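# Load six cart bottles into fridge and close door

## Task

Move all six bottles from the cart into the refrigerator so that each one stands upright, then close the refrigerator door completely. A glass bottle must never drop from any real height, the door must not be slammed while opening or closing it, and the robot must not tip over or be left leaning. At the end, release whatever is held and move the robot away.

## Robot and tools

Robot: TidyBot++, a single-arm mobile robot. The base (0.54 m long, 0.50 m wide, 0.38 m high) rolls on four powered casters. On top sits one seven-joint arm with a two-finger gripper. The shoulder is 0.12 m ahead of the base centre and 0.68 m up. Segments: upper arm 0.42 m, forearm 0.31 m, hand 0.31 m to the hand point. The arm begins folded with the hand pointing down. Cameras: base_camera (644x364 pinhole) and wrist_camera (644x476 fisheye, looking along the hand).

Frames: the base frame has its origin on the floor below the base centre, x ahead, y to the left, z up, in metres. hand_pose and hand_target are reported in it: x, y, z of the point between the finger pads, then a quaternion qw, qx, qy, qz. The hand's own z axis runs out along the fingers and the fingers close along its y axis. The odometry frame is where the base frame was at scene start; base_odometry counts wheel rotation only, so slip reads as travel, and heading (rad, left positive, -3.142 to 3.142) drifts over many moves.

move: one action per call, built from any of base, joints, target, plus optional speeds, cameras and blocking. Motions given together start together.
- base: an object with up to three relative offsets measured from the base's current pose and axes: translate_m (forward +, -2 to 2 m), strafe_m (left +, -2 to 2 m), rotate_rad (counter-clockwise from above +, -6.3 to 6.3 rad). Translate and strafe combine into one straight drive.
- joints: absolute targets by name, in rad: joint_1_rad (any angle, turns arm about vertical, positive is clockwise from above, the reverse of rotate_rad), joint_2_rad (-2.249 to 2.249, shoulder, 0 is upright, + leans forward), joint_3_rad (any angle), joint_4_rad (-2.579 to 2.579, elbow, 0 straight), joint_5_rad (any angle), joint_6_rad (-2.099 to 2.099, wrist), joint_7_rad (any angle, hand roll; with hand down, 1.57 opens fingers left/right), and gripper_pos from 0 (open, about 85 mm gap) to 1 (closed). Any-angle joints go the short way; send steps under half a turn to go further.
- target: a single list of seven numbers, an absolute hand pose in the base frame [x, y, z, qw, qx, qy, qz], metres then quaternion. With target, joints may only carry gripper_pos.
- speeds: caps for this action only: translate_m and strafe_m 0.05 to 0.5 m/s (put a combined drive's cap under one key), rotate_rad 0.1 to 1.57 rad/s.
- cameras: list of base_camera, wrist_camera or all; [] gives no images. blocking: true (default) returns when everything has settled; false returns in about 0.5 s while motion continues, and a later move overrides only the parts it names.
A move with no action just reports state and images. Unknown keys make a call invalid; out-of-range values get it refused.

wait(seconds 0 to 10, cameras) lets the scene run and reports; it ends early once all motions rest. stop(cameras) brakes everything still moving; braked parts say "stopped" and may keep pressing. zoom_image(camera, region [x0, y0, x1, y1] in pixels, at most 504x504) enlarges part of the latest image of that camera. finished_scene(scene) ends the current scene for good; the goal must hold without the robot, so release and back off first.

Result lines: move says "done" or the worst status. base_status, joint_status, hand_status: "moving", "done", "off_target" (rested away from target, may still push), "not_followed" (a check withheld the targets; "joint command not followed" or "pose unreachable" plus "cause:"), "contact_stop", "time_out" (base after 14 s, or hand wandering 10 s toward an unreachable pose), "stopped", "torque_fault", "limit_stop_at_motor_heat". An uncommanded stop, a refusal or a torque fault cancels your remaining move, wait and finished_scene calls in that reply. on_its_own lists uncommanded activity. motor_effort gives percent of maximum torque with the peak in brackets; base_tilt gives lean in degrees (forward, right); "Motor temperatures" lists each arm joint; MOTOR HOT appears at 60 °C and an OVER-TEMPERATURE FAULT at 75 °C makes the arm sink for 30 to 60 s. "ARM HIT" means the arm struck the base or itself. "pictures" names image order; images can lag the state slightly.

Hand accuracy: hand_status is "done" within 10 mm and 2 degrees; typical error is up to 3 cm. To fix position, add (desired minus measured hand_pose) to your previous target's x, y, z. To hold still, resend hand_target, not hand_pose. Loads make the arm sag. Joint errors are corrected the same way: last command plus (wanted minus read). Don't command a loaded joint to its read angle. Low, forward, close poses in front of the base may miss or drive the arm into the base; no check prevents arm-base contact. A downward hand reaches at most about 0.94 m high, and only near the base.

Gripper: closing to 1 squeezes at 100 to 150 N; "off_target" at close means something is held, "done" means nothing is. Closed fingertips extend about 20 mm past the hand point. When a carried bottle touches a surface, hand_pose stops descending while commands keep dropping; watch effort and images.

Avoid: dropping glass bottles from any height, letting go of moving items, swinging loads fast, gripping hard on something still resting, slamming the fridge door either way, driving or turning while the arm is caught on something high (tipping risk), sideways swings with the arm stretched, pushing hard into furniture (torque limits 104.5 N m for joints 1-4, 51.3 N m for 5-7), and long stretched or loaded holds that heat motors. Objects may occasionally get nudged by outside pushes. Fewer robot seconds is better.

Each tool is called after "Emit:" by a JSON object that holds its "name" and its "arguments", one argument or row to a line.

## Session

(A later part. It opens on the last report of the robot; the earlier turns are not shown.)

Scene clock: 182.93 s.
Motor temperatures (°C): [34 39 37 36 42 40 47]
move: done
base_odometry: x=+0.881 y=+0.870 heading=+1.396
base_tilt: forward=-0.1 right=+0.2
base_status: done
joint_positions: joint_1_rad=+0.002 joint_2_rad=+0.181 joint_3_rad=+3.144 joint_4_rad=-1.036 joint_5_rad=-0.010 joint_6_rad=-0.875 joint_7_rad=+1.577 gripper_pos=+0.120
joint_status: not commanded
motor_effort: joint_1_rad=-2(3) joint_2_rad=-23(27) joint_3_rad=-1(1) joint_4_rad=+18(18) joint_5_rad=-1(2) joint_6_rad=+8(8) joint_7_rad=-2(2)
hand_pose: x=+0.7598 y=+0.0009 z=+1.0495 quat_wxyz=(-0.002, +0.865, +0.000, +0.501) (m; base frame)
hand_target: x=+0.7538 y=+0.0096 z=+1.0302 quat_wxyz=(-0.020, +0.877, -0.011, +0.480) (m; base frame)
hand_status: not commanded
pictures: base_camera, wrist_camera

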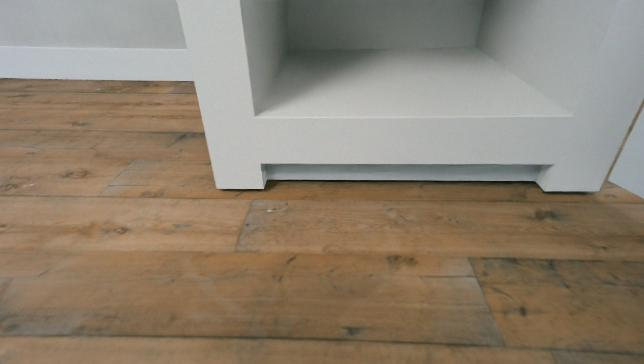

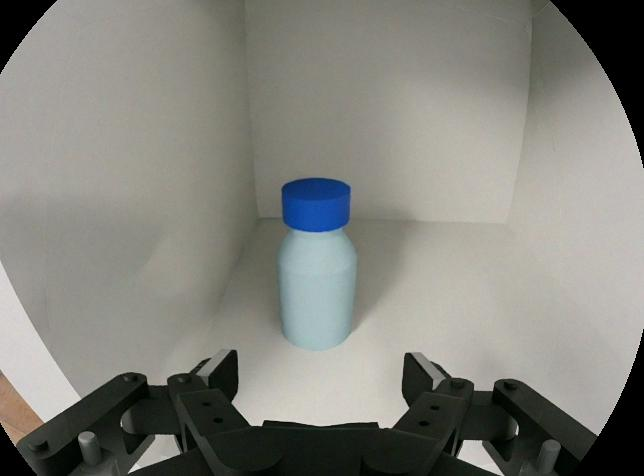

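Emit:
{"name": "move", "arguments": {
  "base": {"translate_m":-0.35},
  "speeds": {"translate_m":0.35},
  "cameras": []
}}

Emit:
{"name": "move", "arguments": {
  "base": {"translate_m":-1.524,"strafe_m":0.259,"rotate_rad":-1.287},
  "joints": {"joint_2_rad":0.03,"joint_4_rad":-1.22,"joint_6_rad":-0.86,"gripper_pos":0.27}
}}

Scene clock: 194.20 s.
Motor temperatures (°C): [34 39 37 35 42 40 47]
move: done
base_odometry: x=+0.820 y=+0.526 heading=+1.396
base_tilt: forward=-0.2 right=+0.2
base_status: done
joint_positions: joint_1_rad=+0.002 joint_2_rad=+0.181 joint_3_rad=+3.144 joint_4_rad=-1.036 joint_5_rad=-0.010 joint_6_rad=-0.875 joint_7_rad=+1.577 gripper_pos=+0.120
joint_status: not commanded
motor_effort: joint_1_rad=-2(2) joint_2_rad=-23(26) joint_3_rad=+0(1) joint_4_rad=+18(18) joint_5_rad=-1(2) joint_6_rad=+8(9) joint_7_rad=-1(2)
hand_pose: x=+0.7596 y=+0.0009 z=+1.0498 quat_wxyz=(-0.002, +0.865, +0.000, +0.501) (m; base frame)
hand_target: x=+0.7538 y=+0.0096 z=+1.0302 quat_wxyz=(-0.020, +0.877, -0.011, +0.480) (m; base frame)
hand_status: not commanded
pictures: none
No camera images: "cameras" was empty.

Scene clock: 198.83 s.
Motor temperatures (°C): [34 39 37 35 42 40 46]
move: done
base_odometry: x=+0.301 y=-0.930 heading=+0.108
base_tilt: forward=-0.2 right=+0.2
base_status: done
joint_positions: joint_1_rad=+0.000 joint_2_rad=+0.055 joint_3_rad=+3.142 joint_4_rad=-1.189 joint_5_rad=-0.010 joint_6_rad=-0.875 joint_7_rad=+1.577 gripper_pos=+0.270
joint_status: all done
motor_effort: joint_1_rad=-2(4) joint_2_rad=-18(27) joint_3_rad=+0(3) joint_4_rad=+18(20) joint_5_rad=-1(2) joint_6_rad=+8(8) joint_7_rad=-1(2)
hand_pose: x=+0.7055 y=+0.0036 z=+1.0411 quat_wxyz=(-0.003, +0.872, +0.002, +0.490) (m; base frame)
hand_target: x=+0.6970 y=+0.0093 z=+1.0418 quat_wxyz=(-0.020, +0.870, -0.011, +0.493) (m; base frame)
hand_status: not commanded
pictures: base_camera, wrist_camera

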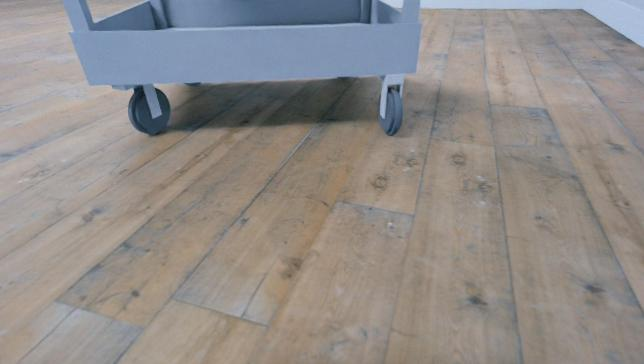

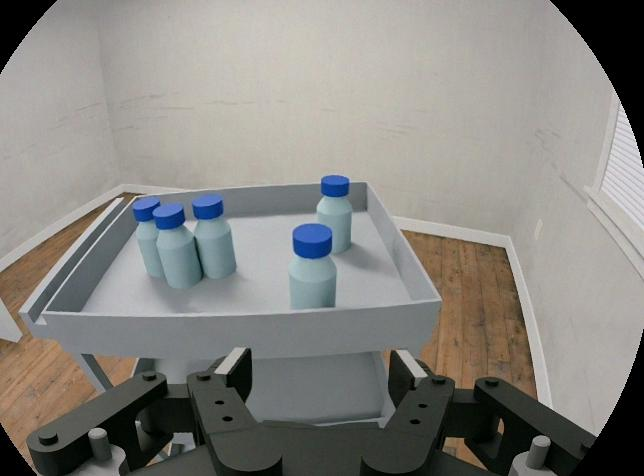

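Emit:
{"name": "move", "arguments": {
  "cameras": ["wrist_camera"]
}}

Scene clock: 220.90 s.
Motor temperatures (°C): [34 40 37 35 42 40 46]
base_odometry: x=+0.301 y=-0.930 heading=+0.108
base_tilt: forward=-0.2 right=+0.2
base_status: done
joint_positions: joint_1_rad=+0.000 joint_2_rad=+0.055 joint_3_rad=+3.142 joint_4_rad=-1.189 joint_5_rad=-0.010 joint_6_rad=-0.875 joint_7_rad=+1.577 gripper_pos=+0.270
joint_status: all done
motor_effort: joint_1_rad=-2(4) joint_2_rad=-19(27) joint_3_rad=+0(3) joint_4_rad=+18(20) joint_5_rad=-1(2) joint_6_rad=+8(8) joint_7_rad=-1(2)
hand_pose: x=+0.7055 y=+0.0036 z=+1.0411 quat_wxyz=(-0.003, +0.872, +0.002, +0.490) (m; base frame)
hand_target: x=+0.6970 y=+0.0093 z=+1.0418 quat_wxyz=(-0.020, +0.870, -0.011, +0.493) (m; base frame)
hand_status: not commanded
pictures: wrist_camera

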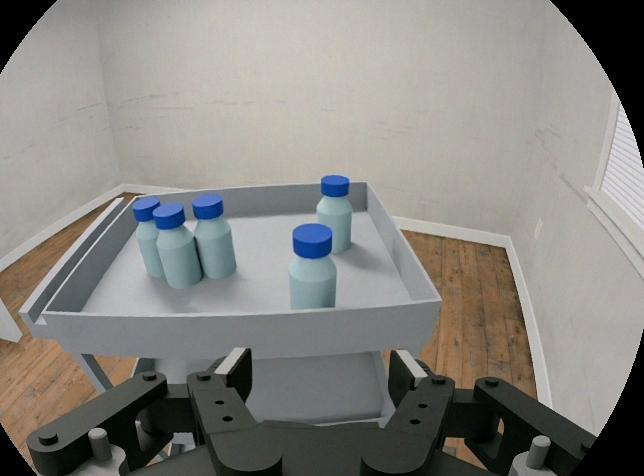

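Emit:
{"name": "move", "arguments": {
  "base": {"translate_m":0.3,"strafe_m":0.009},
  "speeds": {"translate_m":0.3},
  "cameras": []
}}

Emit:
{"name": "move", "arguments": {
  "joints": {"joint_2_rad":0.0,"joint_4_rad":-1.45,"joint_6_rad":-0.68},
  "cameras": ["wrist_camera"]
}}

Scene clock: 225.83 s.
Motor temperatures (°C): [34 40 37 35 42 40 46]
move: done
base_odometry: x=+0.598 y=-0.889 heading=+0.108
base_tilt: forward=-0.1 right=+0.2
base_status: done
joint_positions: joint_1_rad=+0.000 joint_2_rad=+0.045 joint_3_rad=+3.142 joint_4_rad=-1.190 joint_5_rad=-0.010 joint_6_rad=-0.875 joint_7_rad=+1.577 gripper_pos=+0.270
joint_status: not commanded
motor_effort: joint_1_rad=-1(3) joint_2_rad=-18(22) joint_3_rad=+0(1) joint_4_rad=+18(18) joint_5_rad=-1(2) joint_6_rad=+8(9) joint_7_rad=-1(2)
hand_pose: x=+0.7020 y=+0.0036 z=+1.0462 quat_wxyz=(-0.003, +0.870, +0.002, +0.494) (m; base frame)
hand_target: x=+0.6970 y=+0.0093 z=+1.0418 quat_wxyz=(-0.020, +0.870, -0.011, +0.493) (m; base frame)
hand_status: not commanded
pictures: none
No camera images: "cameras" was empty.

Scene clock: 227.13 s.
Motor temperatures (°C): [34 40 37 35 42 40 46]
move: done
base_odometry: x=+0.598 y=-0.889 heading=+0.108
base_tilt: forward=-0.1 right=+0.2
base_status: not commanded
joint_positions: joint_1_rad=+0.000 joint_2_rad=+0.031 joint_3_rad=+3.142 joint_4_rad=-1.416 joint_5_rad=-0.010 joint_6_rad=-0.735 joint_7_rad=+1.577 gripper_pos=+0.270
joint_status: all done
motor_effort: joint_1_rad=-1(2) joint_2_rad=-19(21) joint_3_rad=+0(1) joint_4_rad=+18(19) joint_5_rad=-1(2) joint_6_rad=+8(9) joint_7_rad=-1(2)
hand_pose: x=+0.6988 y=+0.0033 z=+0.9628 quat_wxyz=(-0.003, +0.887, +0.001, +0.462) (m; base frame)
hand_target: x=+0.6949 y=+0.0081 z=+0.9754 quat_wxyz=(-0.019, +0.875, -0.014, +0.484) (m; base frame)
hand_status: not commanded
pictures: wrist_camera

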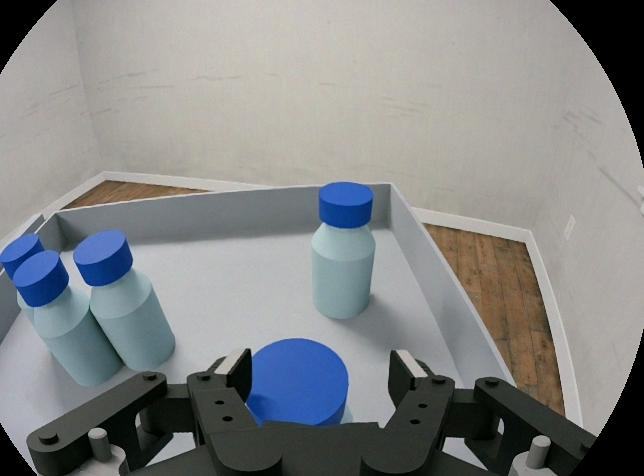

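Emit:
{"name": "move", "arguments": {
  "base": {"strafe_m":0.011},
  "cameras": []
}}

Emit:
{"name": "move", "arguments": {
  "joints": {"joint_2_rad":-0.01,"joint_4_rad":-1.6,"joint_6_rad":-0.48},
  "cameras": ["wrist_camera"]
}}

Scene clock: 235.27 s.
Motor temperatures (°C): [34 40 37 35 42 40 46]
move: done
base_odometry: x=+0.597 y=-0.878 heading=+0.107
base_tilt: forward=-0.1 right=+0.2
base_status: done
joint_positions: joint_1_rad=+0.000 joint_2_rad=+0.030 joint_3_rad=+3.141 joint_4_rad=-1.417 joint_5_rad=-0.010 joint_6_rad=-0.734 joint_7_rad=+1.577 gripper_pos=+0.270
joint_status: not commanded
motor_effort: joint_1_rad=-2(4) joint_2_rad=-18(19) joint_3_rad=+0(2) joint_4_rad=+18(18) joint_5_rad=-1(2) joint_6_rad=+7(8) joint_7_rad=-1(2)
hand_pose: x=+0.6987 y=+0.0039 z=+0.9634 quat_wxyz=(-0.003, +0.887, +0.001, +0.463) (m; base frame)
hand_target: x=+0.6949 y=+0.0081 z=+0.9754 quat_wxyz=(-0.019, +0.875, -0.014, +0.484) (m; base frame)
hand_status: not commanded
pictures: none
No camera images: "cameras" was empty.

Scene clock: 236.63 s.
Motor temperatures (°C): [34 40 37 35 42 40 46]
move: done
base_odometry: x=+0.597 y=-0.878 heading=+0.107
base_tilt: forward=-0.1 right=+0.2
base_status: not commanded
joint_positions: joint_1_rad=+0.000 joint_2_rad=+0.020 joint_3_rad=+3.141 joint_4_rad=-1.570 joint_5_rad=-0.010 joint_6_rad=-0.536 joint_7_rad=+1.577 gripper_pos=+0.270
joint_status: all done
motor_effort: joint_1_rad=-1(2) joint_2_rad=-19(20) joint_3_rad=+0(1) joint_4_rad=+19(19) joint_5_rad=-1(1) joint_6_rad=+8(9) joint_7_rad=-1(2)
hand_pose: x=+0.7064 y=+0.0034 z=+0.9323 quat_wxyz=(-0.003, +0.874, +0.001, +0.486) (m; base frame)
hand_target: x=+0.7024 y=+0.0066 z=+0.9475 quat_wxyz=(-0.018, +0.860, -0.016, +0.510) (m; base frame)
hand_status: not commanded
pictures: wrist_camera

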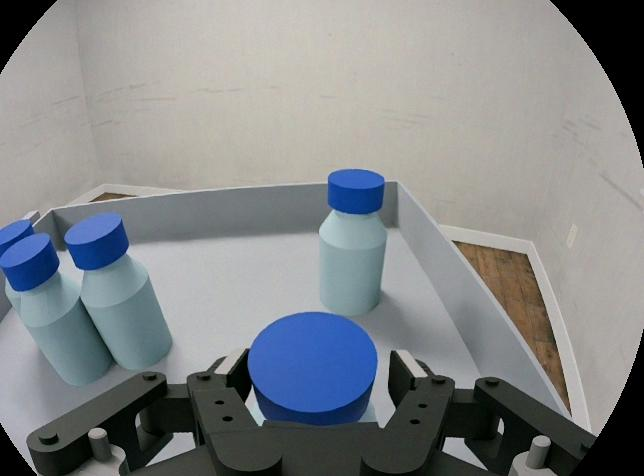

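Emit:
{"name": "move", "arguments": {
  "joints": {"joint_2_rad":-0.01,"joint_4_rad":-1.66,"joint_6_rad":-0.42},
  "cameras": ["wrist_camera"]
}}

Scene clock: 241.07 s.
Motor temperatures (°C): [34 40 37 35 42 40 46]
move: done
base_odometry: x=+0.597 y=-0.878 heading=+0.107
base_tilt: forward=-0.2 right=+0.1
base_status: not commanded
joint_positions: joint_1_rad=+0.000 joint_2_rad=+0.017 joint_3_rad=+3.141 joint_4_rad=-1.631 joint_5_rad=-0.010 joint_6_rad=-0.473 joint_7_rad=+1.577 gripper_pos=+0.270
joint_status: all done
motor_effort: joint_1_rad=-2(2) joint_2_rad=-18(20) joint_3_rad=+0(1) joint_4_rad=+19(20) joint_5_rad=-1(2) joint_6_rad=+8(9) joint_7_rad=-1(2)
hand_pose: x=+0.7050 y=+0.0032 z=+0.9150 quat_wxyz=(-0.003, +0.873, +0.000, +0.488) (m; base frame)
hand_target: x=+0.7014 y=+0.0061 z=+0.9287 quat_wxyz=(-0.018, +0.860, -0.017, +0.510) (m; base frame)
hand_status: not commanded
pictures: wrist_camera

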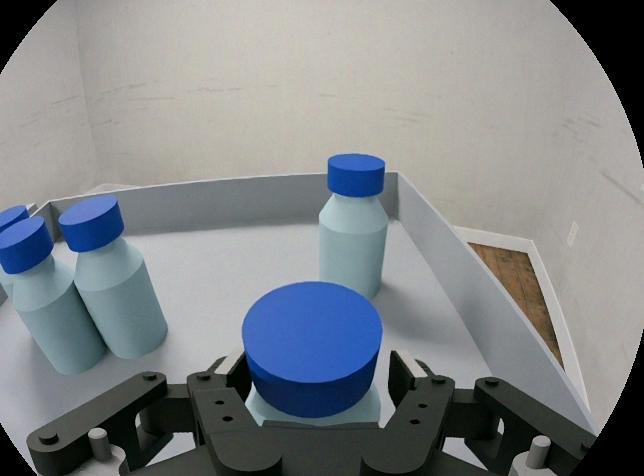

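Emit:
{"name": "move", "arguments": {
  "base": {"translate_m":0.006,"strafe_m":0.004},
  "cameras": ["wrist_camera"]
}}

Emit:
{"name": "move", "arguments": {
  "joints": {"gripper_pos":0.65},
  "cameras": ["wrist_camera"]
}}

Scene clock: 245.47 s.
Motor temperatures (°C): [34 40 37 35 42 40 46]
move: done
base_odometry: x=+0.603 y=-0.874 heading=+0.108
base_tilt: forward=-0.1 right=+0.1
base_status: done
joint_positions: joint_1_rad=-0.001 joint_2_rad=+0.013 joint_3_rad=+3.141 joint_4_rad=-1.632 joint_5_rad=-0.010 joint_6_rad=-0.472 joint_7_rad=+1.577 gripper_pos=+0.270
joint_status: not commanded
motor_effort: joint_1_rad=-1(4) joint_2_rad=-18(21) joint_3_rad=+0(3) joint_4_rad=+18(19) joint_5_rad=-1(2) joint_6_rad=+8(9) joint_7_rad=-1(1)
hand_pose: x=+0.7041 y=+0.0033 z=+0.9179 quat_wxyz=(-0.003, +0.871, +0.000, +0.491) (m; base frame)
hand_target: x=+0.7014 y=+0.0061 z=+0.9287 quat_wxyz=(-0.018, +0.860, -0.017, +0.510) (m; base frame)
hand_status: not commanded
pictures: wrist_camera

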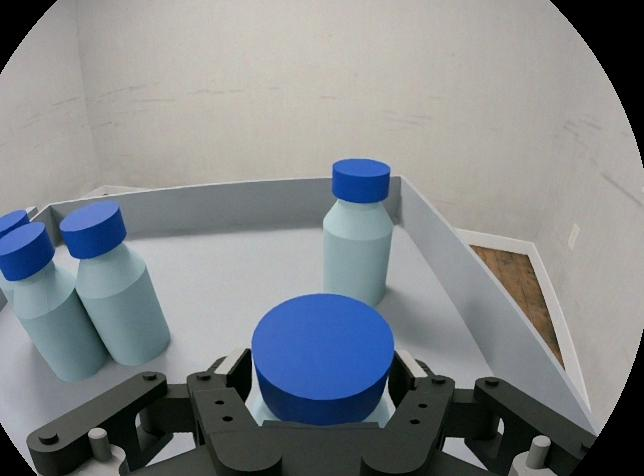

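Scene clock: 246.20 s.
Motor temperatures (°C): [34 40 37 35 42 40 46]
move: off_target
base_odometry: x=+0.603 y=-0.874 heading=+0.108
base_tilt: forward=-0.1 right=+0.2
base_status: not commanded
joint_positions: joint_1_rad=-0.001 joint_2_rad=+0.012 joint_3_rad=+3.141 joint_4_rad=-1.632 joint_5_rad=-0.010 joint_6_rad=-0.471 joint_7_rad=+1.577 gripper_pos=+0.432
joint_status: gripper_pos off_target (ended at +0.432, target +0.650)
motor_effort: joint_1_rad=-2(3) joint_2_rad=-17(18) joint_3_rad=+0(1) joint_4_rad=+18(19) joint_5_rad=-1(1) joint_6_rad=+8(9) joint_7_rad=-1(2)
hand_pose: x=+0.7040 y=+0.0033 z=+0.9184 quat_wxyz=(-0.003, +0.871, +0.000, +0.491) (m; base frame)
hand_target: x=+0.7014 y=+0.0061 z=+0.9287 quat_wxyz=(-0.018, +0.860, -0.017, +0.510) (m; base frame)
hand_status: not commanded
pictures: wrist_camera

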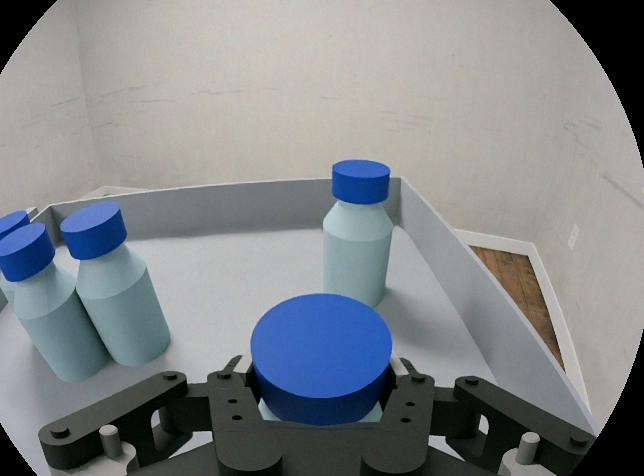

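Emit:
{"name": "move", "arguments": {
  "joints": {"joint_2_rad":0.03,"joint_4_rad":-1.0,"joint_6_rad":-1.09},
  "cameras": ["wrist_camera"]
}}

Emit:
{"name": "move", "arguments": {
  "base": {"translate_m":-0.3},
  "speeds": {"translate_m":0.3},
  "cameras": ["base_camera"]
}}

Scene clock: 256.87 s.
Motor temperatures (°C): [34 40 37 35 42 40 46]
move: done
base_odometry: x=+0.603 y=-0.874 heading=+0.108
base_tilt: forward=-0.1 right=+0.1
base_status: not commanded
joint_positions: joint_1_rad=-0.001 joint_2_rad=+0.019 joint_3_rad=+3.141 joint_4_rad=-1.041 joint_5_rad=-0.010 joint_6_rad=-1.048 joint_7_rad=+1.577 gripper_pos=+0.432
joint_status: all done
motor_effort: joint_1_rad=-2(3) joint_2_rad=-21(25) joint_3_rad=+0(1) joint_4_rad=+21(25) joint_5_rad=-1(2) joint_6_rad=+12(13) joint_7_rad=-1(2)
hand_pose: x=+0.6687 y=+0.0045 z=+1.0964 quat_wxyz=(-0.004, +0.870, +0.003, +0.494) (m; base frame)
hand_target: x=+0.6665 y=+0.0105 z=+1.1018 quat_wxyz=(-0.020, +0.872, -0.008, +0.489) (m; base frame)
hand_status: not commanded
pictures: wrist_camera

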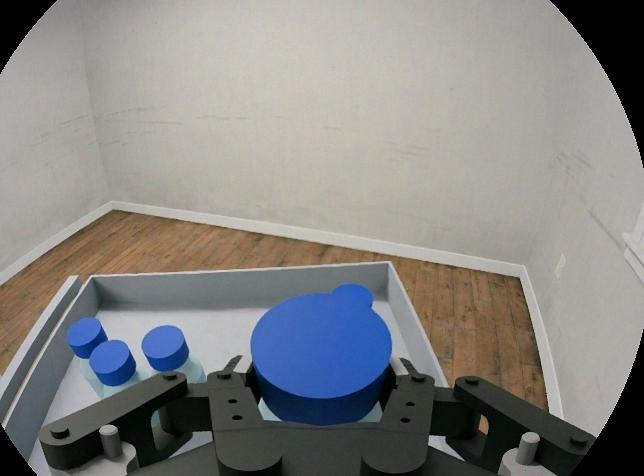

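Scene clock: 258.83 s.
Motor temperatures (°C): [34 40 37 35 42 40 46]
move: done
base_odometry: x=+0.304 y=-0.906 heading=+0.108
base_tilt: forward=-0.1 right=+0.2
base_status: done
joint_positions: joint_1_rad=-0.001 joint_2_rad=+0.034 joint_3_rad=+3.141 joint_4_rad=-1.040 joint_5_rad=-0.010 joint_6_rad=-1.055 joint_7_rad=+1.577 gripper_pos=+0.432
joint_status: not commanded
motor_effort: joint_1_rad=-1(3) joint_2_rad=-21(24) joint_3_rad=+0(1) joint_4_rad=+21(22) joint_5_rad=-1(2) joint_6_rad=+12(13) joint_7_rad=-1(2)
hand_pose: x=+0.6737 y=+0.0046 z=+1.0876 quat_wxyz=(-0.004, +0.874, +0.003, +0.485) (m; base frame)
hand_target: x=+0.6665 y=+0.0105 z=+1.1018 quat_wxyz=(-0.020, +0.872, -0.008, +0.489) (m; base frame)
hand_status: not commanded
pictures: base_camera

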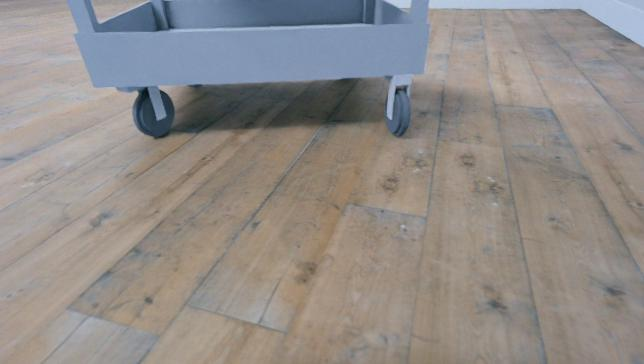

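Emit:
{"name": "move", "arguments": {
  "base": {"translate_m":0.756,"strafe_m":1.237,"rotate_rad":1.286},
  "joints": {"joint_2_rad":0.18,"joint_4_rad":-0.69,"joint_6_rad":-1.2},
  "speeds": {"translate_m":0.4,"rotate_rad":0.8},
  "cameras": ["base_camera","wrist_camera"]
}}

Scene clock: 268.47 s.
Motor temperatures (°C): [34 40 37 35 42 40 46]
move: done
base_odometry: x=+0.923 y=+0.406 heading=+1.395
base_tilt: forward=-0.1 right=+0.2
base_status: done
joint_positions: joint_1_rad=+0.002 joint_2_rad=+0.187 joint_3_rad=+3.144 joint_4_rad=-0.730 joint_5_rad=-0.011 joint_6_rad=-1.163 joint_7_rad=+1.577 gripper_pos=+0.432
joint_status: all done
motor_effort: joint_1_rad=-2(7) joint_2_rad=-26(29) joint_3_rad=+0(5) joint_4_rad=+20(23) joint_5_rad=-1(4) joint_6_rad=+12(13) joint_7_rad=-1(2)
hand_pose: x=+0.7185 y=+0.0023 z=+1.1347 quat_wxyz=(-0.003, +0.862, +0.002, +0.506) (m; base frame)
hand_target: x=+0.7078 y=+0.0108 z=+1.1496 quat_wxyz=(-0.021, +0.860, -0.006, +0.510) (m; base frame)
hand_status: not commanded
pictures: base_camera, wrist_camera

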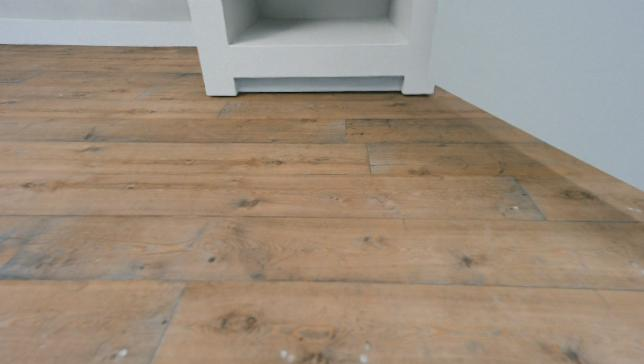

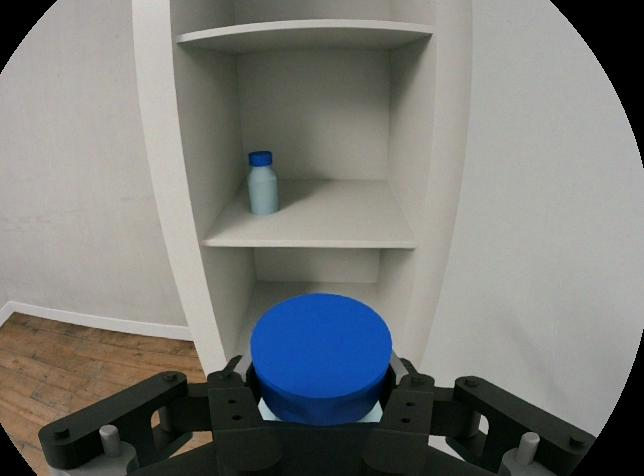

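Emit:
{"name": "move", "arguments": {
  "base": {"translate_m":0.46,"strafe_m":0.008},
  "speeds": {"translate_m":0.3},
  "cameras": ["wrist_camera"]
}}

Emit:
{"name": "move", "arguments": {
  "base": {"translate_m":0.138},
  "joints": {"joint_4_rad":-0.88,"joint_6_rad":-0.98},
  "speeds": {"translate_m":0.2},
  "cameras": ["wrist_camera"]
}}

Scene clock: 278.17 s.
Motor temperatures (°C): [34 40 37 36 42 40 46]
move: done
base_odometry: x=+0.996 y=+0.860 heading=+1.394
base_tilt: forward=-0.1 right=+0.2
base_status: done
joint_positions: joint_1_rad=+0.002 joint_2_rad=+0.190 joint_3_rad=+3.144 joint_4_rad=-0.728 joint_5_rad=-0.011 joint_6_rad=-1.165 joint_7_rad=+1.577 gripper_pos=+0.432
joint_status: not commanded
motor_effort: joint_1_rad=-1(3) joint_2_rad=-26(29) joint_3_rad=+0(1) joint_4_rad=+20(20) joint_5_rad=-1(2) joint_6_rad=+12(13) joint_7_rad=-2(2)
hand_pose: x=+0.7195 y=+0.0023 z=+1.1332 quat_wxyz=(-0.003, +0.863, +0.002, +0.505) (m; base frame)
hand_target: x=+0.7078 y=+0.0108 z=+1.1496 quat_wxyz=(-0.021, +0.860, -0.006, +0.510) (m; base frame)
hand_status: not commanded
pictures: wrist_camera

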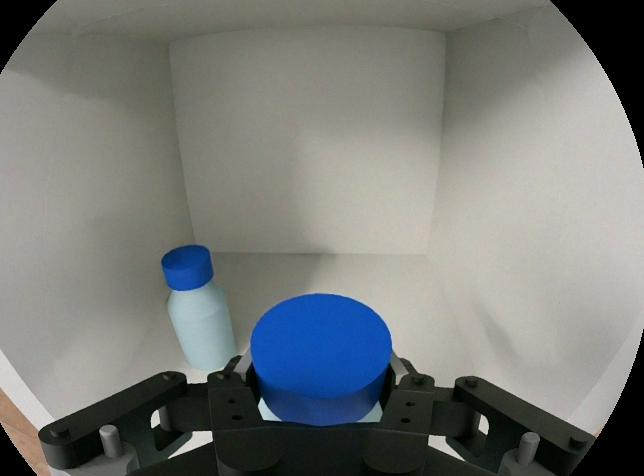

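Scene clock: 279.63 s.
Motor temperatures (°C): [34 40 37 36 42 40 46]
move: done
base_odometry: x=+1.020 y=+0.996 heading=+1.393
base_tilt: forward=-0.1 right=+0.2
base_status: done
joint_positions: joint_1_rad=+0.002 joint_2_rad=+0.195 joint_3_rad=+3.144 joint_4_rad=-0.878 joint_5_rad=-0.011 joint_6_rad=-1.060 joint_7_rad=+1.577 gripper_pos=+0.432
joint_status: all done
motor_effort: joint_1_rad=-1(3) joint_2_rad=-28(31) joint_3_rad=+0(1) joint_4_rad=+21(22) joint_5_rad=-1(2) joint_6_rad=+11(13) joint_7_rad=-1(2)
hand_pose: x=+0.7403 y=+0.0021 z=+1.0788 quat_wxyz=(-0.003, +0.875, +0.001, +0.483) (m; base frame)
hand_target: x=+0.7461 y=+0.0100 z=+1.1088 quat_wxyz=(-0.021, +0.852, -0.009, +0.523) (m; base frame)
hand_status: not commanded
pictures: wrist_camera

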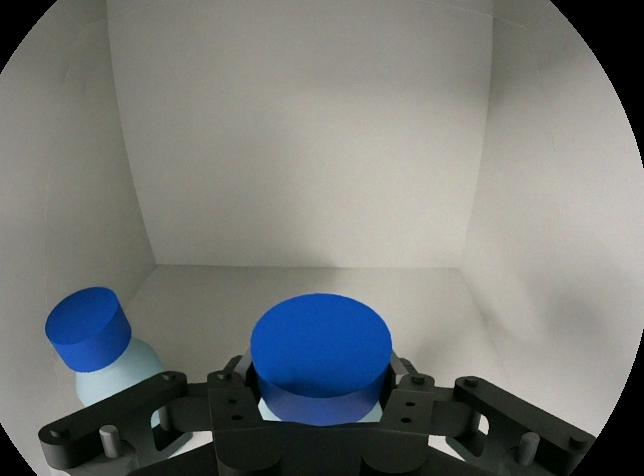

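Emit:
{"name": "move", "arguments": {
  "joints": {"joint_4_rad":-1.0,"joint_6_rad":-0.86},
  "cameras": []
}}

Emit:
{"name": "move", "arguments": {
  "joints": {"joint_4_rad":-1.03,"joint_6_rad":-0.86},
  "cameras": ["wrist_camera"]
}}

Scene clock: 284.83 s.
Motor temperatures (°C): [34 40 37 36 42 40 46]
move: done
base_odometry: x=+1.020 y=+0.996 heading=+1.393
base_tilt: forward=-0.1 right=+0.2
base_status: not commanded
joint_positions: joint_1_rad=+0.002 joint_2_rad=+0.195 joint_3_rad=+3.144 joint_4_rad=-0.983 joint_5_rad=-0.011 joint_6_rad=-0.937 joint_7_rad=+1.577 gripper_pos=+0.432
joint_status: all done
motor_effort: joint_1_rad=-2(2) joint_2_rad=-27(30) joint_3_rad=+0(1) joint_4_rad=+20(22) joint_5_rad=-1(2) joint_6_rad=+11(12) joint_7_rad=-1(2)
hand_pose: x=+0.7573 y=+0.0018 z=+1.0536 quat_wxyz=(-0.003, +0.871, +0.000, +0.491) (m; base frame)
hand_target: x=+0.7626 y=+0.0093 z=+1.0749 quat_wxyz=(-0.021, +0.852, -0.011, +0.523) (m; base frame)
hand_status: not commanded
pictures: none
No camera images: "cameras" was empty.

Scene clock: 285.47 s.
Motor temperatures (°C): [34 40 37 36 42 40 46]
move: done
base_odometry: x=+1.020 y=+0.996 heading=+1.393
base_tilt: forward=-0.1 right=+0.2
base_status: not commanded
joint_positions: joint_1_rad=+0.002 joint_2_rad=+0.192 joint_3_rad=+3.144 joint_4_rad=-0.997 joint_5_rad=-0.011 joint_6_rad=-0.919 joint_7_rad=+1.577 gripper_pos=+0.432
joint_status: all done
motor_effort: joint_1_rad=+0(2) joint_2_rad=-22(27) joint_3_rad=+1(2) joint_4_rad=+17(21) joint_5_rad=+0(1) joint_6_rad=+9(11) joint_7_rad=-1(2)
hand_pose: x=+0.7583 y=+0.0018 z=+1.0531 quat_wxyz=(-0.003, +0.869, +0.000, +0.494) (m; base frame)
hand_target: x=+0.7617 y=+0.0093 z=+1.0578 quat_wxyz=(-0.021, +0.860, -0.011, +0.510) (m; base frame)
hand_status: not commanded
pictures: wrist_camera

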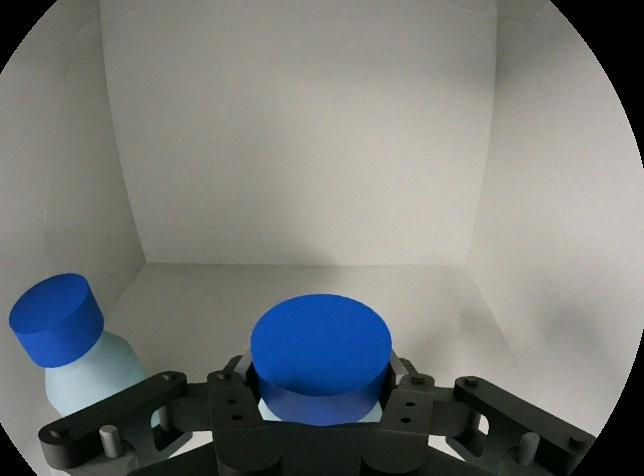

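Emit:
{"name": "move", "arguments": {
  "joints": {"joint_4_rad":-1.05,"joint_6_rad":-0.88},
  "cameras": []
}}

Emit:
{"name": "move", "arguments": {
  "joints": {"gripper_pos":0.25},
  "cameras": []
}}

Emit:
{"name": "move", "arguments": {
  "joints": {"gripper_pos":0.14},
  "cameras": ["wrist_camera"]
}}

Scene clock: 289.47 s.
Motor temperatures (°C): [34 41 37 36 42 40 46]
move: done
base_odometry: x=+1.020 y=+0.996 heading=+1.393
base_tilt: forward=-0.1 right=+0.2
base_status: not commanded
joint_positions: joint_1_rad=+0.002 joint_2_rad=+0.188 joint_3_rad=+3.144 joint_4_rad=-1.003 joint_5_rad=-0.011 joint_6_rad=-0.915 joint_7_rad=+1.577 gripper_pos=+0.432
joint_status: all done
motor_effort: joint_1_rad=+0(1) joint_2_rad=-21(22) joint_3_rad=+2(2) joint_4_rad=+15(17) joint_5_rad=+0(1) joint_6_rad=+6(8) joint_7_rad=-1(2)
hand_pose: x=+0.7572 y=+0.0018 z=+1.0529 quat_wxyz=(-0.003, +0.869, +0.000, +0.495) (m; base frame)
hand_target: x=+0.7577 y=+0.0094 z=+1.0411 quat_wxyz=(-0.020, +0.870, -0.011, +0.493) (m; base frame)
hand_status: not commanded
pictures: none
No camera images: "cameras" was empty.

Scene clock: 290.27 s.
Motor temperatures (°C): [34 41 37 36 42 40 46]
move: done
base_odometry: x=+1.020 y=+0.996 heading=+1.393
base_tilt: forward=-0.1 right=+0.2
base_status: not commanded
joint_positions: joint_1_rad=+0.002 joint_2_rad=+0.188 joint_3_rad=+3.144 joint_4_rad=-1.021 joint_5_rad=-0.011 joint_6_rad=-0.915 joint_7_rad=+1.577 gripper_pos=+0.250
joint_status: all done
motor_effort: joint_1_rad=-1(3) joint_2_rad=-23(24) joint_3_rad=+0(1) joint_4_rad=+17(18) joint_5_rad=-1(1) joint_6_rad=+8(8) joint_7_rad=-1(1)
hand_pose: x=+0.7564 y=+0.0018 z=+1.0433 quat_wxyz=(-0.003, +0.873, +0.000, +0.487) (m; base frame)
hand_target: x=+0.7577 y=+0.0094 z=+1.0411 quat_wxyz=(-0.020, +0.870, -0.011, +0.493) (m; base frame)
hand_status: not commanded
pictures: none
No camera images: "cameras" was empty.

Scene clock: 290.80 s.
Motor temperatures (°C): [34 41 37 36 42 40 46]
move: done
base_odometry: x=+1.020 y=+0.996 heading=+1.393
base_tilt: forward=-0.1 right=+0.2
base_status: not commanded
joint_positions: joint_1_rad=+0.002 joint_2_rad=+0.188 joint_3_rad=+3.144 joint_4_rad=-1.021 joint_5_rad=-0.011 joint_6_rad=-0.915 joint_7_rad=+1.577 gripper_pos=+0.140
joint_status: all done
motor_effort: joint_1_rad=-2(2) joint_2_rad=-23(23) joint_3_rad=+0(0) joint_4_rad=+17(18) joint_5_rad=+0(1) joint_6_rad=+7(8) joint_7_rad=-1(2)
hand_pose: x=+0.7564 y=+0.0018 z=+1.0433 quat_wxyz=(-0.003, +0.873, +0.000, +0.487) (m; base frame)
hand_target: x=+0.7577 y=+0.0094 z=+1.0411 quat_wxyz=(-0.020, +0.870, -0.011, +0.493) (m; base frame)
hand_status: not commanded
pictures: wrist_camera

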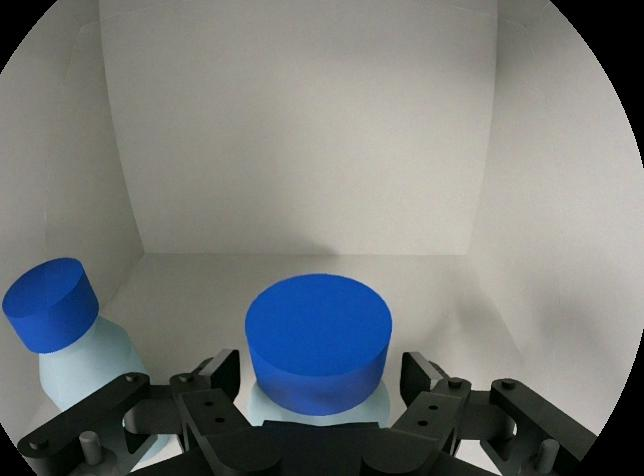

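Emit:
{"name": "move", "arguments": {
  "base": {"translate_m":-0.15},
  "speeds": {"translate_m":0.2},
  "cameras": []
}}

Emit:
{"name": "move", "arguments": {
  "base": {"translate_m":-0.35},
  "speeds": {"translate_m":0.4},
  "cameras": ["wrist_camera"]
}}

Scene clock: 294.60 s.
Motor temperatures (°C): [34 41 37 35 42 40 46]
move: done
base_odometry: x=+0.994 y=+0.848 heading=+1.393
base_tilt: forward=-0.1 right=+0.2
base_status: done
joint_positions: joint_1_rad=+0.002 joint_2_rad=+0.187 joint_3_rad=+3.144 joint_4_rad=-1.021 joint_5_rad=-0.011 joint_6_rad=-0.915 joint_7_rad=+1.577 gripper_pos=+0.140
joint_status: not commanded
motor_effort: joint_1_rad=-2(3) joint_2_rad=-23(27) joint_3_rad=+0(1) joint_4_rad=+18(19) joint_5_rad=-1(2) joint_6_rad=+8(8) joint_7_rad=-1(2)
hand_pose: x=+0.7562 y=+0.0018 z=+1.0434 quat_wxyz=(-0.003, +0.873, +0.000, +0.488) (m; base frame)
hand_target: x=+0.7577 y=+0.0094 z=+1.0411 quat_wxyz=(-0.020, +0.870, -0.011, +0.493) (m; base frame)
hand_status: not commanded
pictures: none
No camera images: "cameras" was empty.

Scene clock: 296.63 s.
Motor temperatures (°C): [34 41 37 35 42 40 46]
move: done
base_odometry: x=+0.932 y=+0.503 heading=+1.394
base_tilt: forward=-0.2 right=+0.2
base_status: done
joint_positions: joint_1_rad=+0.002 joint_2_rad=+0.184 joint_3_rad=+3.144 joint_4_rad=-1.021 joint_5_rad=-0.011 joint_6_rad=-0.915 joint_7_rad=+1.577 gripper_pos=+0.140
joint_status: not commanded
motor_effort: joint_1_rad=-1(3) joint_2_rad=-23(26) joint_3_rad=+0(1) joint_4_rad=+17(18) joint_5_rad=-1(2) joint_6_rad=+8(8) joint_7_rad=-1(2)
hand_pose: x=+0.7552 y=+0.0018 z=+1.0451 quat_wxyz=(-0.003, +0.872, +0.000, +0.489) (m; base frame)
hand_target: x=+0.7577 y=+0.0094 z=+1.0411 quat_wxyz=(-0.020, +0.870, -0.011, +0.493) (m; base frame)
hand_status: not commanded
pictures: wrist_camera

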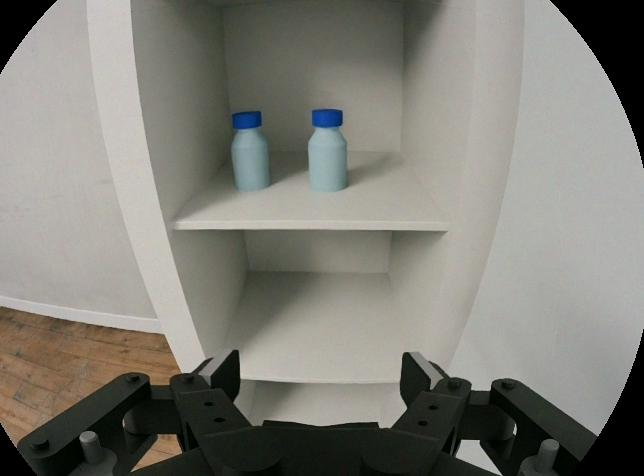

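Emit:
{"name": "move", "arguments": {
  "base": {"translate_m":-1.475,"strafe_m":0.178,"rotate_rad":-1.286},
  "joints": {"joint_2_rad":0.03,"joint_4_rad":-1.22,"joint_6_rad":-0.86,"gripper_pos":0.27},
  "speeds": {"translate_m":0.45,"rotate_rad":0.8},
  "cameras": ["wrist_camera","base_camera"]
}}

Scene clock: 306.57 s.
Motor temperatures (°C): [34 41 37 35 42 40 46]
move: done
base_odometry: x=+0.497 y=-0.917 heading=+0.106
base_tilt: forward=-0.1 right=+0.2
base_status: done
joint_positions: joint_1_rad=+0.000 joint_2_rad=+0.056 joint_3_rad=+3.143 joint_4_rad=-1.188 joint_5_rad=-0.012 joint_6_rad=-0.910 joint_7_rad=+1.577 gripper_pos=+0.270
joint_status: all done
motor_effort: joint_1_rad=-1(4) joint_2_rad=-19(27) joint_3_rad=+0(2) joint_4_rad=+17(19) joint_5_rad=-1(2) joint_6_rad=+7(8) joint_7_rad=-1(2)
hand_pose: x=+0.7001 y=+0.0031 z=+1.0316 quat_wxyz=(-0.004, +0.880, +0.001, +0.474) (m; base frame)
hand_target: x=+0.6970 y=+0.0093 z=+1.0418 quat_wxyz=(-0.020, +0.870, -0.011, +0.493) (m; base frame)
hand_status: not commanded
pictures: base_camera, wrist_camera

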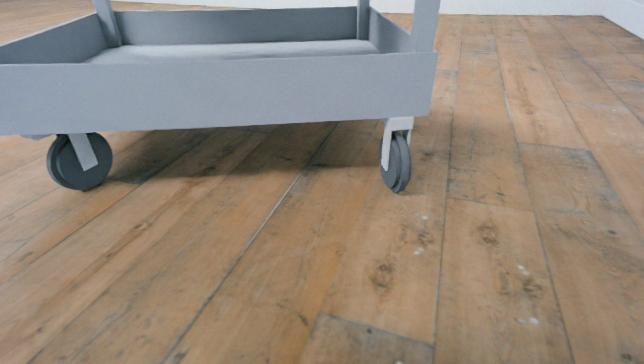

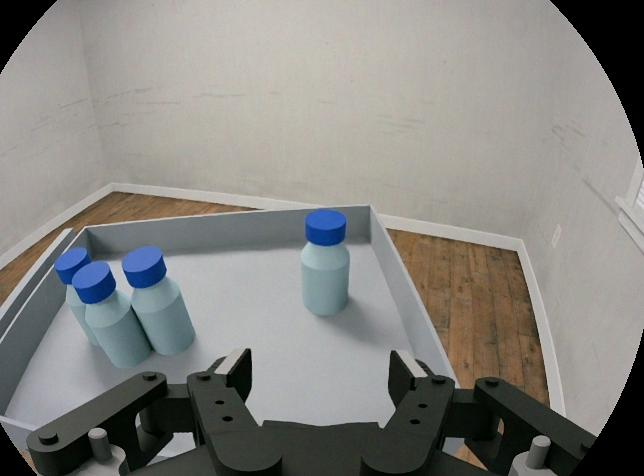

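Emit:
{"name": "move", "arguments": {
  "base": {"translate_m":0.28,"strafe_m":-0.006},
  "speeds": {"translate_m":0.3},
  "cameras": []
}}

Emit:
{"name": "move", "arguments": {
  "joints": {"joint_2_rad":-0.005,"joint_4_rad":-1.5,"joint_6_rad":-0.6},
  "cameras": ["wrist_camera","base_camera"]
}}

Scene clock: 312.67 s.
Motor temperatures (°C): [34 41 37 35 42 40 46]
move: done
base_odometry: x=+0.777 y=-0.894 heading=+0.106
base_tilt: forward=-0.1 right=+0.2
base_status: done
joint_positions: joint_1_rad=+0.000 joint_2_rad=+0.045 joint_3_rad=+3.143 joint_4_rad=-1.189 joint_5_rad=-0.012 joint_6_rad=-0.909 joint_7_rad=+1.577 gripper_pos=+0.270
joint_status: not commanded
motor_effort: joint_1_rad=-1(3) joint_2_rad=-18(22) joint_3_rad=+0(1) joint_4_rad=+18(18) joint_5_rad=-1(2) joint_6_rad=+8(9) joint_7_rad=-1(2)
hand_pose: x=+0.6965 y=+0.0031 z=+1.0371 quat_wxyz=(-0.004, +0.878, +0.001, +0.478) (m; base frame)
hand_target: x=+0.6970 y=+0.0093 z=+1.0418 quat_wxyz=(-0.020, +0.870, -0.011, +0.493) (m; base frame)
hand_status: not commanded
pictures: none
No camera images: "cameras" was empty.

Scene clock: 314.30 s.
Motor temperatures (°C): [34 41 37 35 42 40 46]
move: done
base_odometry: x=+0.776 y=-0.894 heading=+0.106
base_tilt: forward=-0.1 right=+0.2
base_status: not commanded
joint_positions: joint_1_rad=+0.000 joint_2_rad=+0.024 joint_3_rad=+3.143 joint_4_rad=-1.465 joint_5_rad=-0.012 joint_6_rad=-0.655 joint_7_rad=+1.577 gripper_pos=+0.270
joint_status: all done
motor_effort: joint_1_rad=-1(2) joint_2_rad=-19(20) joint_3_rad=+1(1) joint_4_rad=+18(20) joint_5_rad=-1(2) joint_6_rad=+8(9) joint_7_rad=-1(2)
hand_pose: x=+0.7041 y=+0.0024 z=+0.9591 quat_wxyz=(-0.004, +0.878, -0.001, +0.478) (m; base frame)
hand_target: x=+0.6998 y=+0.0075 z=+0.9706 quat_wxyz=(-0.019, +0.866, -0.015, +0.499) (m; base frame)
hand_status: not commanded
pictures: base_camera, wrist_camera

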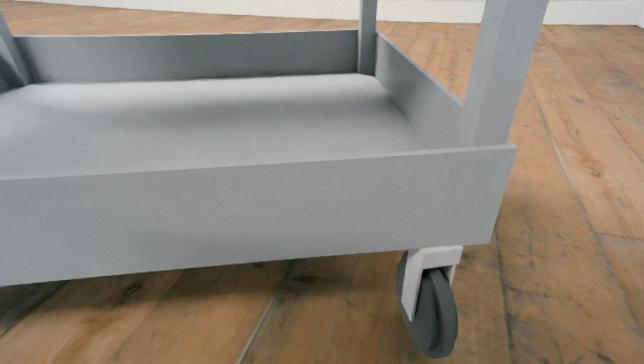

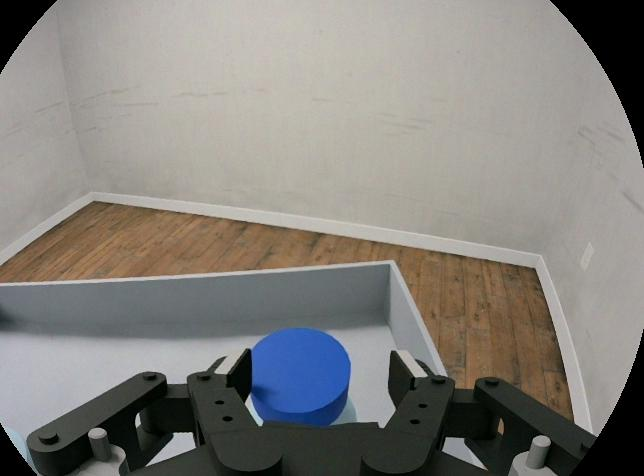

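Emit:
{"name": "move", "arguments": {
  "base": {"strafe_m":0.012,"translate_m":0.003},
  "cameras": []
}}

Emit:
{"name": "move", "arguments": {
  "joints": {"joint_2_rad":-0.01,"joint_4_rad":-1.66,"joint_6_rad":-0.42},
  "cameras": ["wrist_camera"]
}}

Scene clock: 318.80 s.
Motor temperatures (°C): [34 41 37 35 42 40 46]
move: done
base_odometry: x=+0.779 y=-0.881 heading=+0.106
base_tilt: forward=-0.2 right=+0.2
base_status: done
joint_positions: joint_1_rad=+0.000 joint_2_rad=+0.023 joint_3_rad=+3.142 joint_4_rad=-1.466 joint_5_rad=-0.012 joint_6_rad=-0.654 joint_7_rad=+1.577 gripper_pos=+0.270
joint_status: not commanded
motor_effort: joint_1_rad=-2(4) joint_2_rad=-18(20) joint_3_rad=+0(2) joint_4_rad=+18(19) joint_5_rad=-1(2) joint_6_rad=+8(8) joint_7_rad=-1(2)
hand_pose: x=+0.7038 y=+0.0031 z=+0.9597 quat_wxyz=(-0.004, +0.878, +0.000, +0.479) (m; base frame)
hand_target: x=+0.6998 y=+0.0075 z=+0.9706 quat_wxyz=(-0.019, +0.866, -0.015, +0.499) (m; base frame)
hand_status: not commanded
pictures: none
No camera images: "cameras" was empty.

Scene clock: 320.17 s.
Motor temperatures (°C): [34 41 37 35 42 40 46]
move: done
base_odometry: x=+0.779 y=-0.881 heading=+0.106
base_tilt: forward=-0.1 right=+0.2
base_status: not commanded
joint_positions: joint_1_rad=+0.000 joint_2_rad=+0.019 joint_3_rad=+3.142 joint_4_rad=-1.630 joint_5_rad=-0.012 joint_6_rad=-0.476 joint_7_rad=+1.577 gripper_pos=+0.270
joint_status: all done
motor_effort: joint_1_rad=-2(2) joint_2_rad=-18(20) joint_3_rad=+0(1) joint_4_rad=+18(20) joint_5_rad=-1(2) joint_6_rad=+8(9) joint_7_rad=-2(2)
hand_pose: x=+0.7050 y=+0.0025 z=+0.9141 quat_wxyz=(-0.003, +0.874, -0.001, +0.487) (m; base frame)
hand_target: x=+0.7015 y=+0.0061 z=+0.9287 quat_wxyz=(-0.018, +0.860, -0.017, +0.510) (m; base frame)
hand_status: not commanded
pictures: wrist_camera

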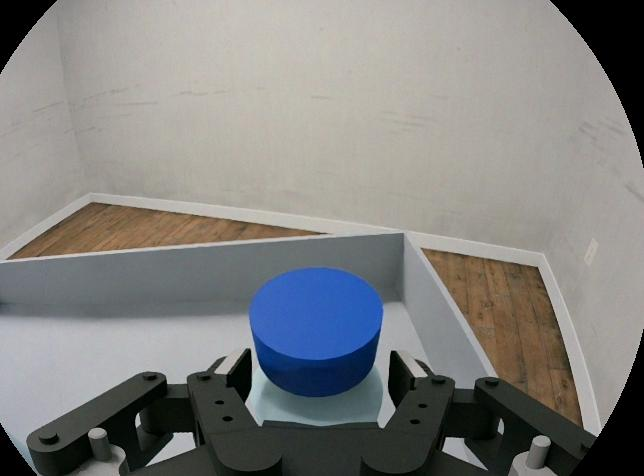

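Emit:
{"name": "move", "arguments": {
  "base": {"translate_m":0.016,"strafe_m":0.002},
  "cameras": ["wrist_camera"]
}}

Scene clock: 323.57 s.
Motor temperatures (°C): [34 41 37 35 42 40 46]
move: done
base_odometry: x=+0.794 y=-0.878 heading=+0.106
base_tilt: forward=-0.2 right=+0.2
base_status: done
joint_positions: joint_1_rad=+0.000 joint_2_rad=+0.010 joint_3_rad=+3.142 joint_4_rad=-1.631 joint_5_rad=-0.012 joint_6_rad=-0.471 joint_7_rad=+1.577 gripper_pos=+0.270
joint_status: not commanded
motor_effort: joint_1_rad=-1(4) joint_2_rad=-18(21) joint_3_rad=+0(2) joint_4_rad=+18(19) joint_5_rad=-1(2) joint_6_rad=+8(9) joint_7_rad=-1(2)
hand_pose: x=+0.7037 y=+0.0025 z=+0.9201 quat_wxyz=(-0.003, +0.870, -0.001, +0.492) (m; base frame)
hand_target: x=+0.7015 y=+0.0061 z=+0.9287 quat_wxyz=(-0.018, +0.860, -0.017, +0.510) (m; base frame)
hand_status: not commanded
pictures: wrist_camera

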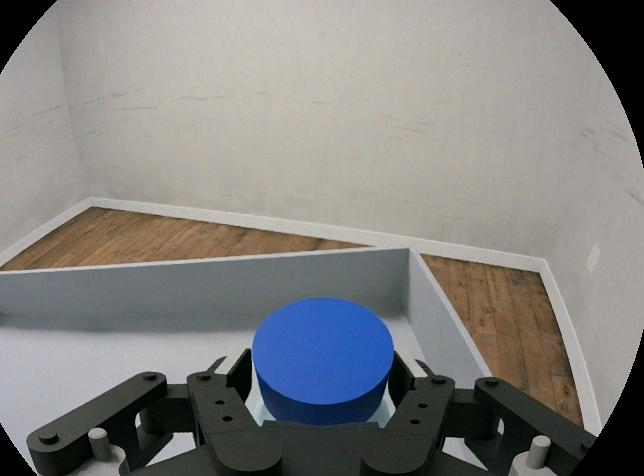

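Emit:
{"name": "move", "arguments": {
  "joints": {"gripper_pos":0.65},
  "cameras": []
}}

Emit:
{"name": "move", "arguments": {
  "joints": {"joint_2_rad":0.03,"joint_4_rad":-1.0,"joint_6_rad":-1.09},
  "cameras": ["wrist_camera"]
}}

Emit:
{"name": "move", "arguments": {
  "base": {"translate_m":-0.45},
  "speeds": {"translate_m":0.3},
  "cameras": []
}}

Scene clock: 329.03 s.
Motor temperatures (°C): [33 41 37 35 42 40 46]
move: off_target
base_odometry: x=+0.794 y=-0.878 heading=+0.106
base_tilt: forward=-0.1 right=+0.2
base_status: not commanded
joint_positions: joint_1_rad=+0.000 joint_2_rad=+0.010 joint_3_rad=+3.142 joint_4_rad=-1.631 joint_5_rad=-0.012 joint_6_rad=-0.470 joint_7_rad=+1.577 gripper_pos=+0.430
joint_status: gripper_pos off_target (ended at +0.430, target +0.650)
motor_effort: joint_1_rad=-3(3) joint_2_rad=-17(18) joint_3_rad=+0(1) joint_4_rad=+18(19) joint_5_rad=-1(2) joint_6_rad=+8(9) joint_7_rad=-1(2)
hand_pose: x=+0.7038 y=+0.0025 z=+0.9205 quat_wxyz=(-0.003, +0.870, -0.001, +0.493) (m; base frame)
hand_target: x=+0.7015 y=+0.0061 z=+0.9287 quat_wxyz=(-0.018, +0.860, -0.017, +0.510) (m; base frame)
hand_status: not commanded
pictures: none
No camera images: "cameras" was empty.

Scene clock: 331.27 s.
Motor temperatures (°C): [33 41 37 35 42 40 46]
move: done
base_odometry: x=+0.794 y=-0.878 heading=+0.106
base_tilt: forward=-0.1 right=+0.2
base_status: not commanded
joint_positions: joint_1_rad=+0.000 joint_2_rad=+0.013 joint_3_rad=+3.142 joint_4_rad=-1.033 joint_5_rad=-0.012 joint_6_rad=-1.042 joint_7_rad=+1.577 gripper_pos=+0.430
joint_status: all done
motor_effort: joint_1_rad=-2(2) joint_2_rad=-20(24) joint_3_rad=+0(1) joint_4_rad=+20(24) joint_5_rad=-1(2) joint_6_rad=+11(12) joint_7_rad=-1(2)
hand_pose: x=+0.6669 y=+0.0041 z=+1.1062 quat_wxyz=(-0.004, +0.864, +0.002, +0.503) (m; base frame)
hand_target: x=+0.6665 y=+0.0105 z=+1.1018 quat_wxyz=(-0.020, +0.872, -0.008, +0.489) (m; base frame)
hand_status: not commanded
pictures: wrist_camera

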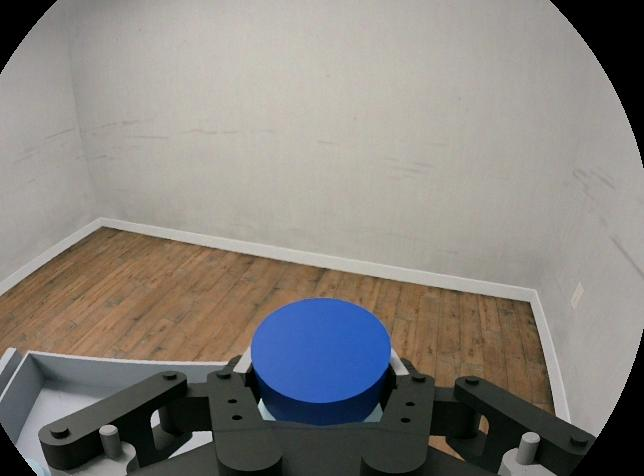

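Scene clock: 333.73 s.
Motor temperatures (°C): [33 41 37 35 42 40 46]
move: done
base_odometry: x=+0.346 y=-0.925 heading=+0.106
base_tilt: forward=-0.1 right=+0.2
base_status: done
joint_positions: joint_1_rad=+0.000 joint_2_rad=+0.026 joint_3_rad=+3.142 joint_4_rad=-1.032 joint_5_rad=-0.012 joint_6_rad=-1.048 joint_7_rad=+1.577 gripper_pos=+0.430
joint_status: not commanded
motor_effort: joint_1_rad=-1(3) joint_2_rad=-20(23) joint_3_rad=+0(1) joint_4_rad=+19(20) joint_5_rad=-2(2) joint_6_rad=+11(12) joint_7_rad=-1(2)
hand_pose: x=+0.6718 y=+0.0041 z=+1.0979 quat_wxyz=(-0.004, +0.869, +0.002, +0.495) (m; base frame)
hand_target: x=+0.6665 y=+0.0105 z=+1.1018 quat_wxyz=(-0.020, +0.872, -0.008, +0.489) (m; base frame)
hand_status: not commanded
pictures: none
No camera images: "cameras" was empty.


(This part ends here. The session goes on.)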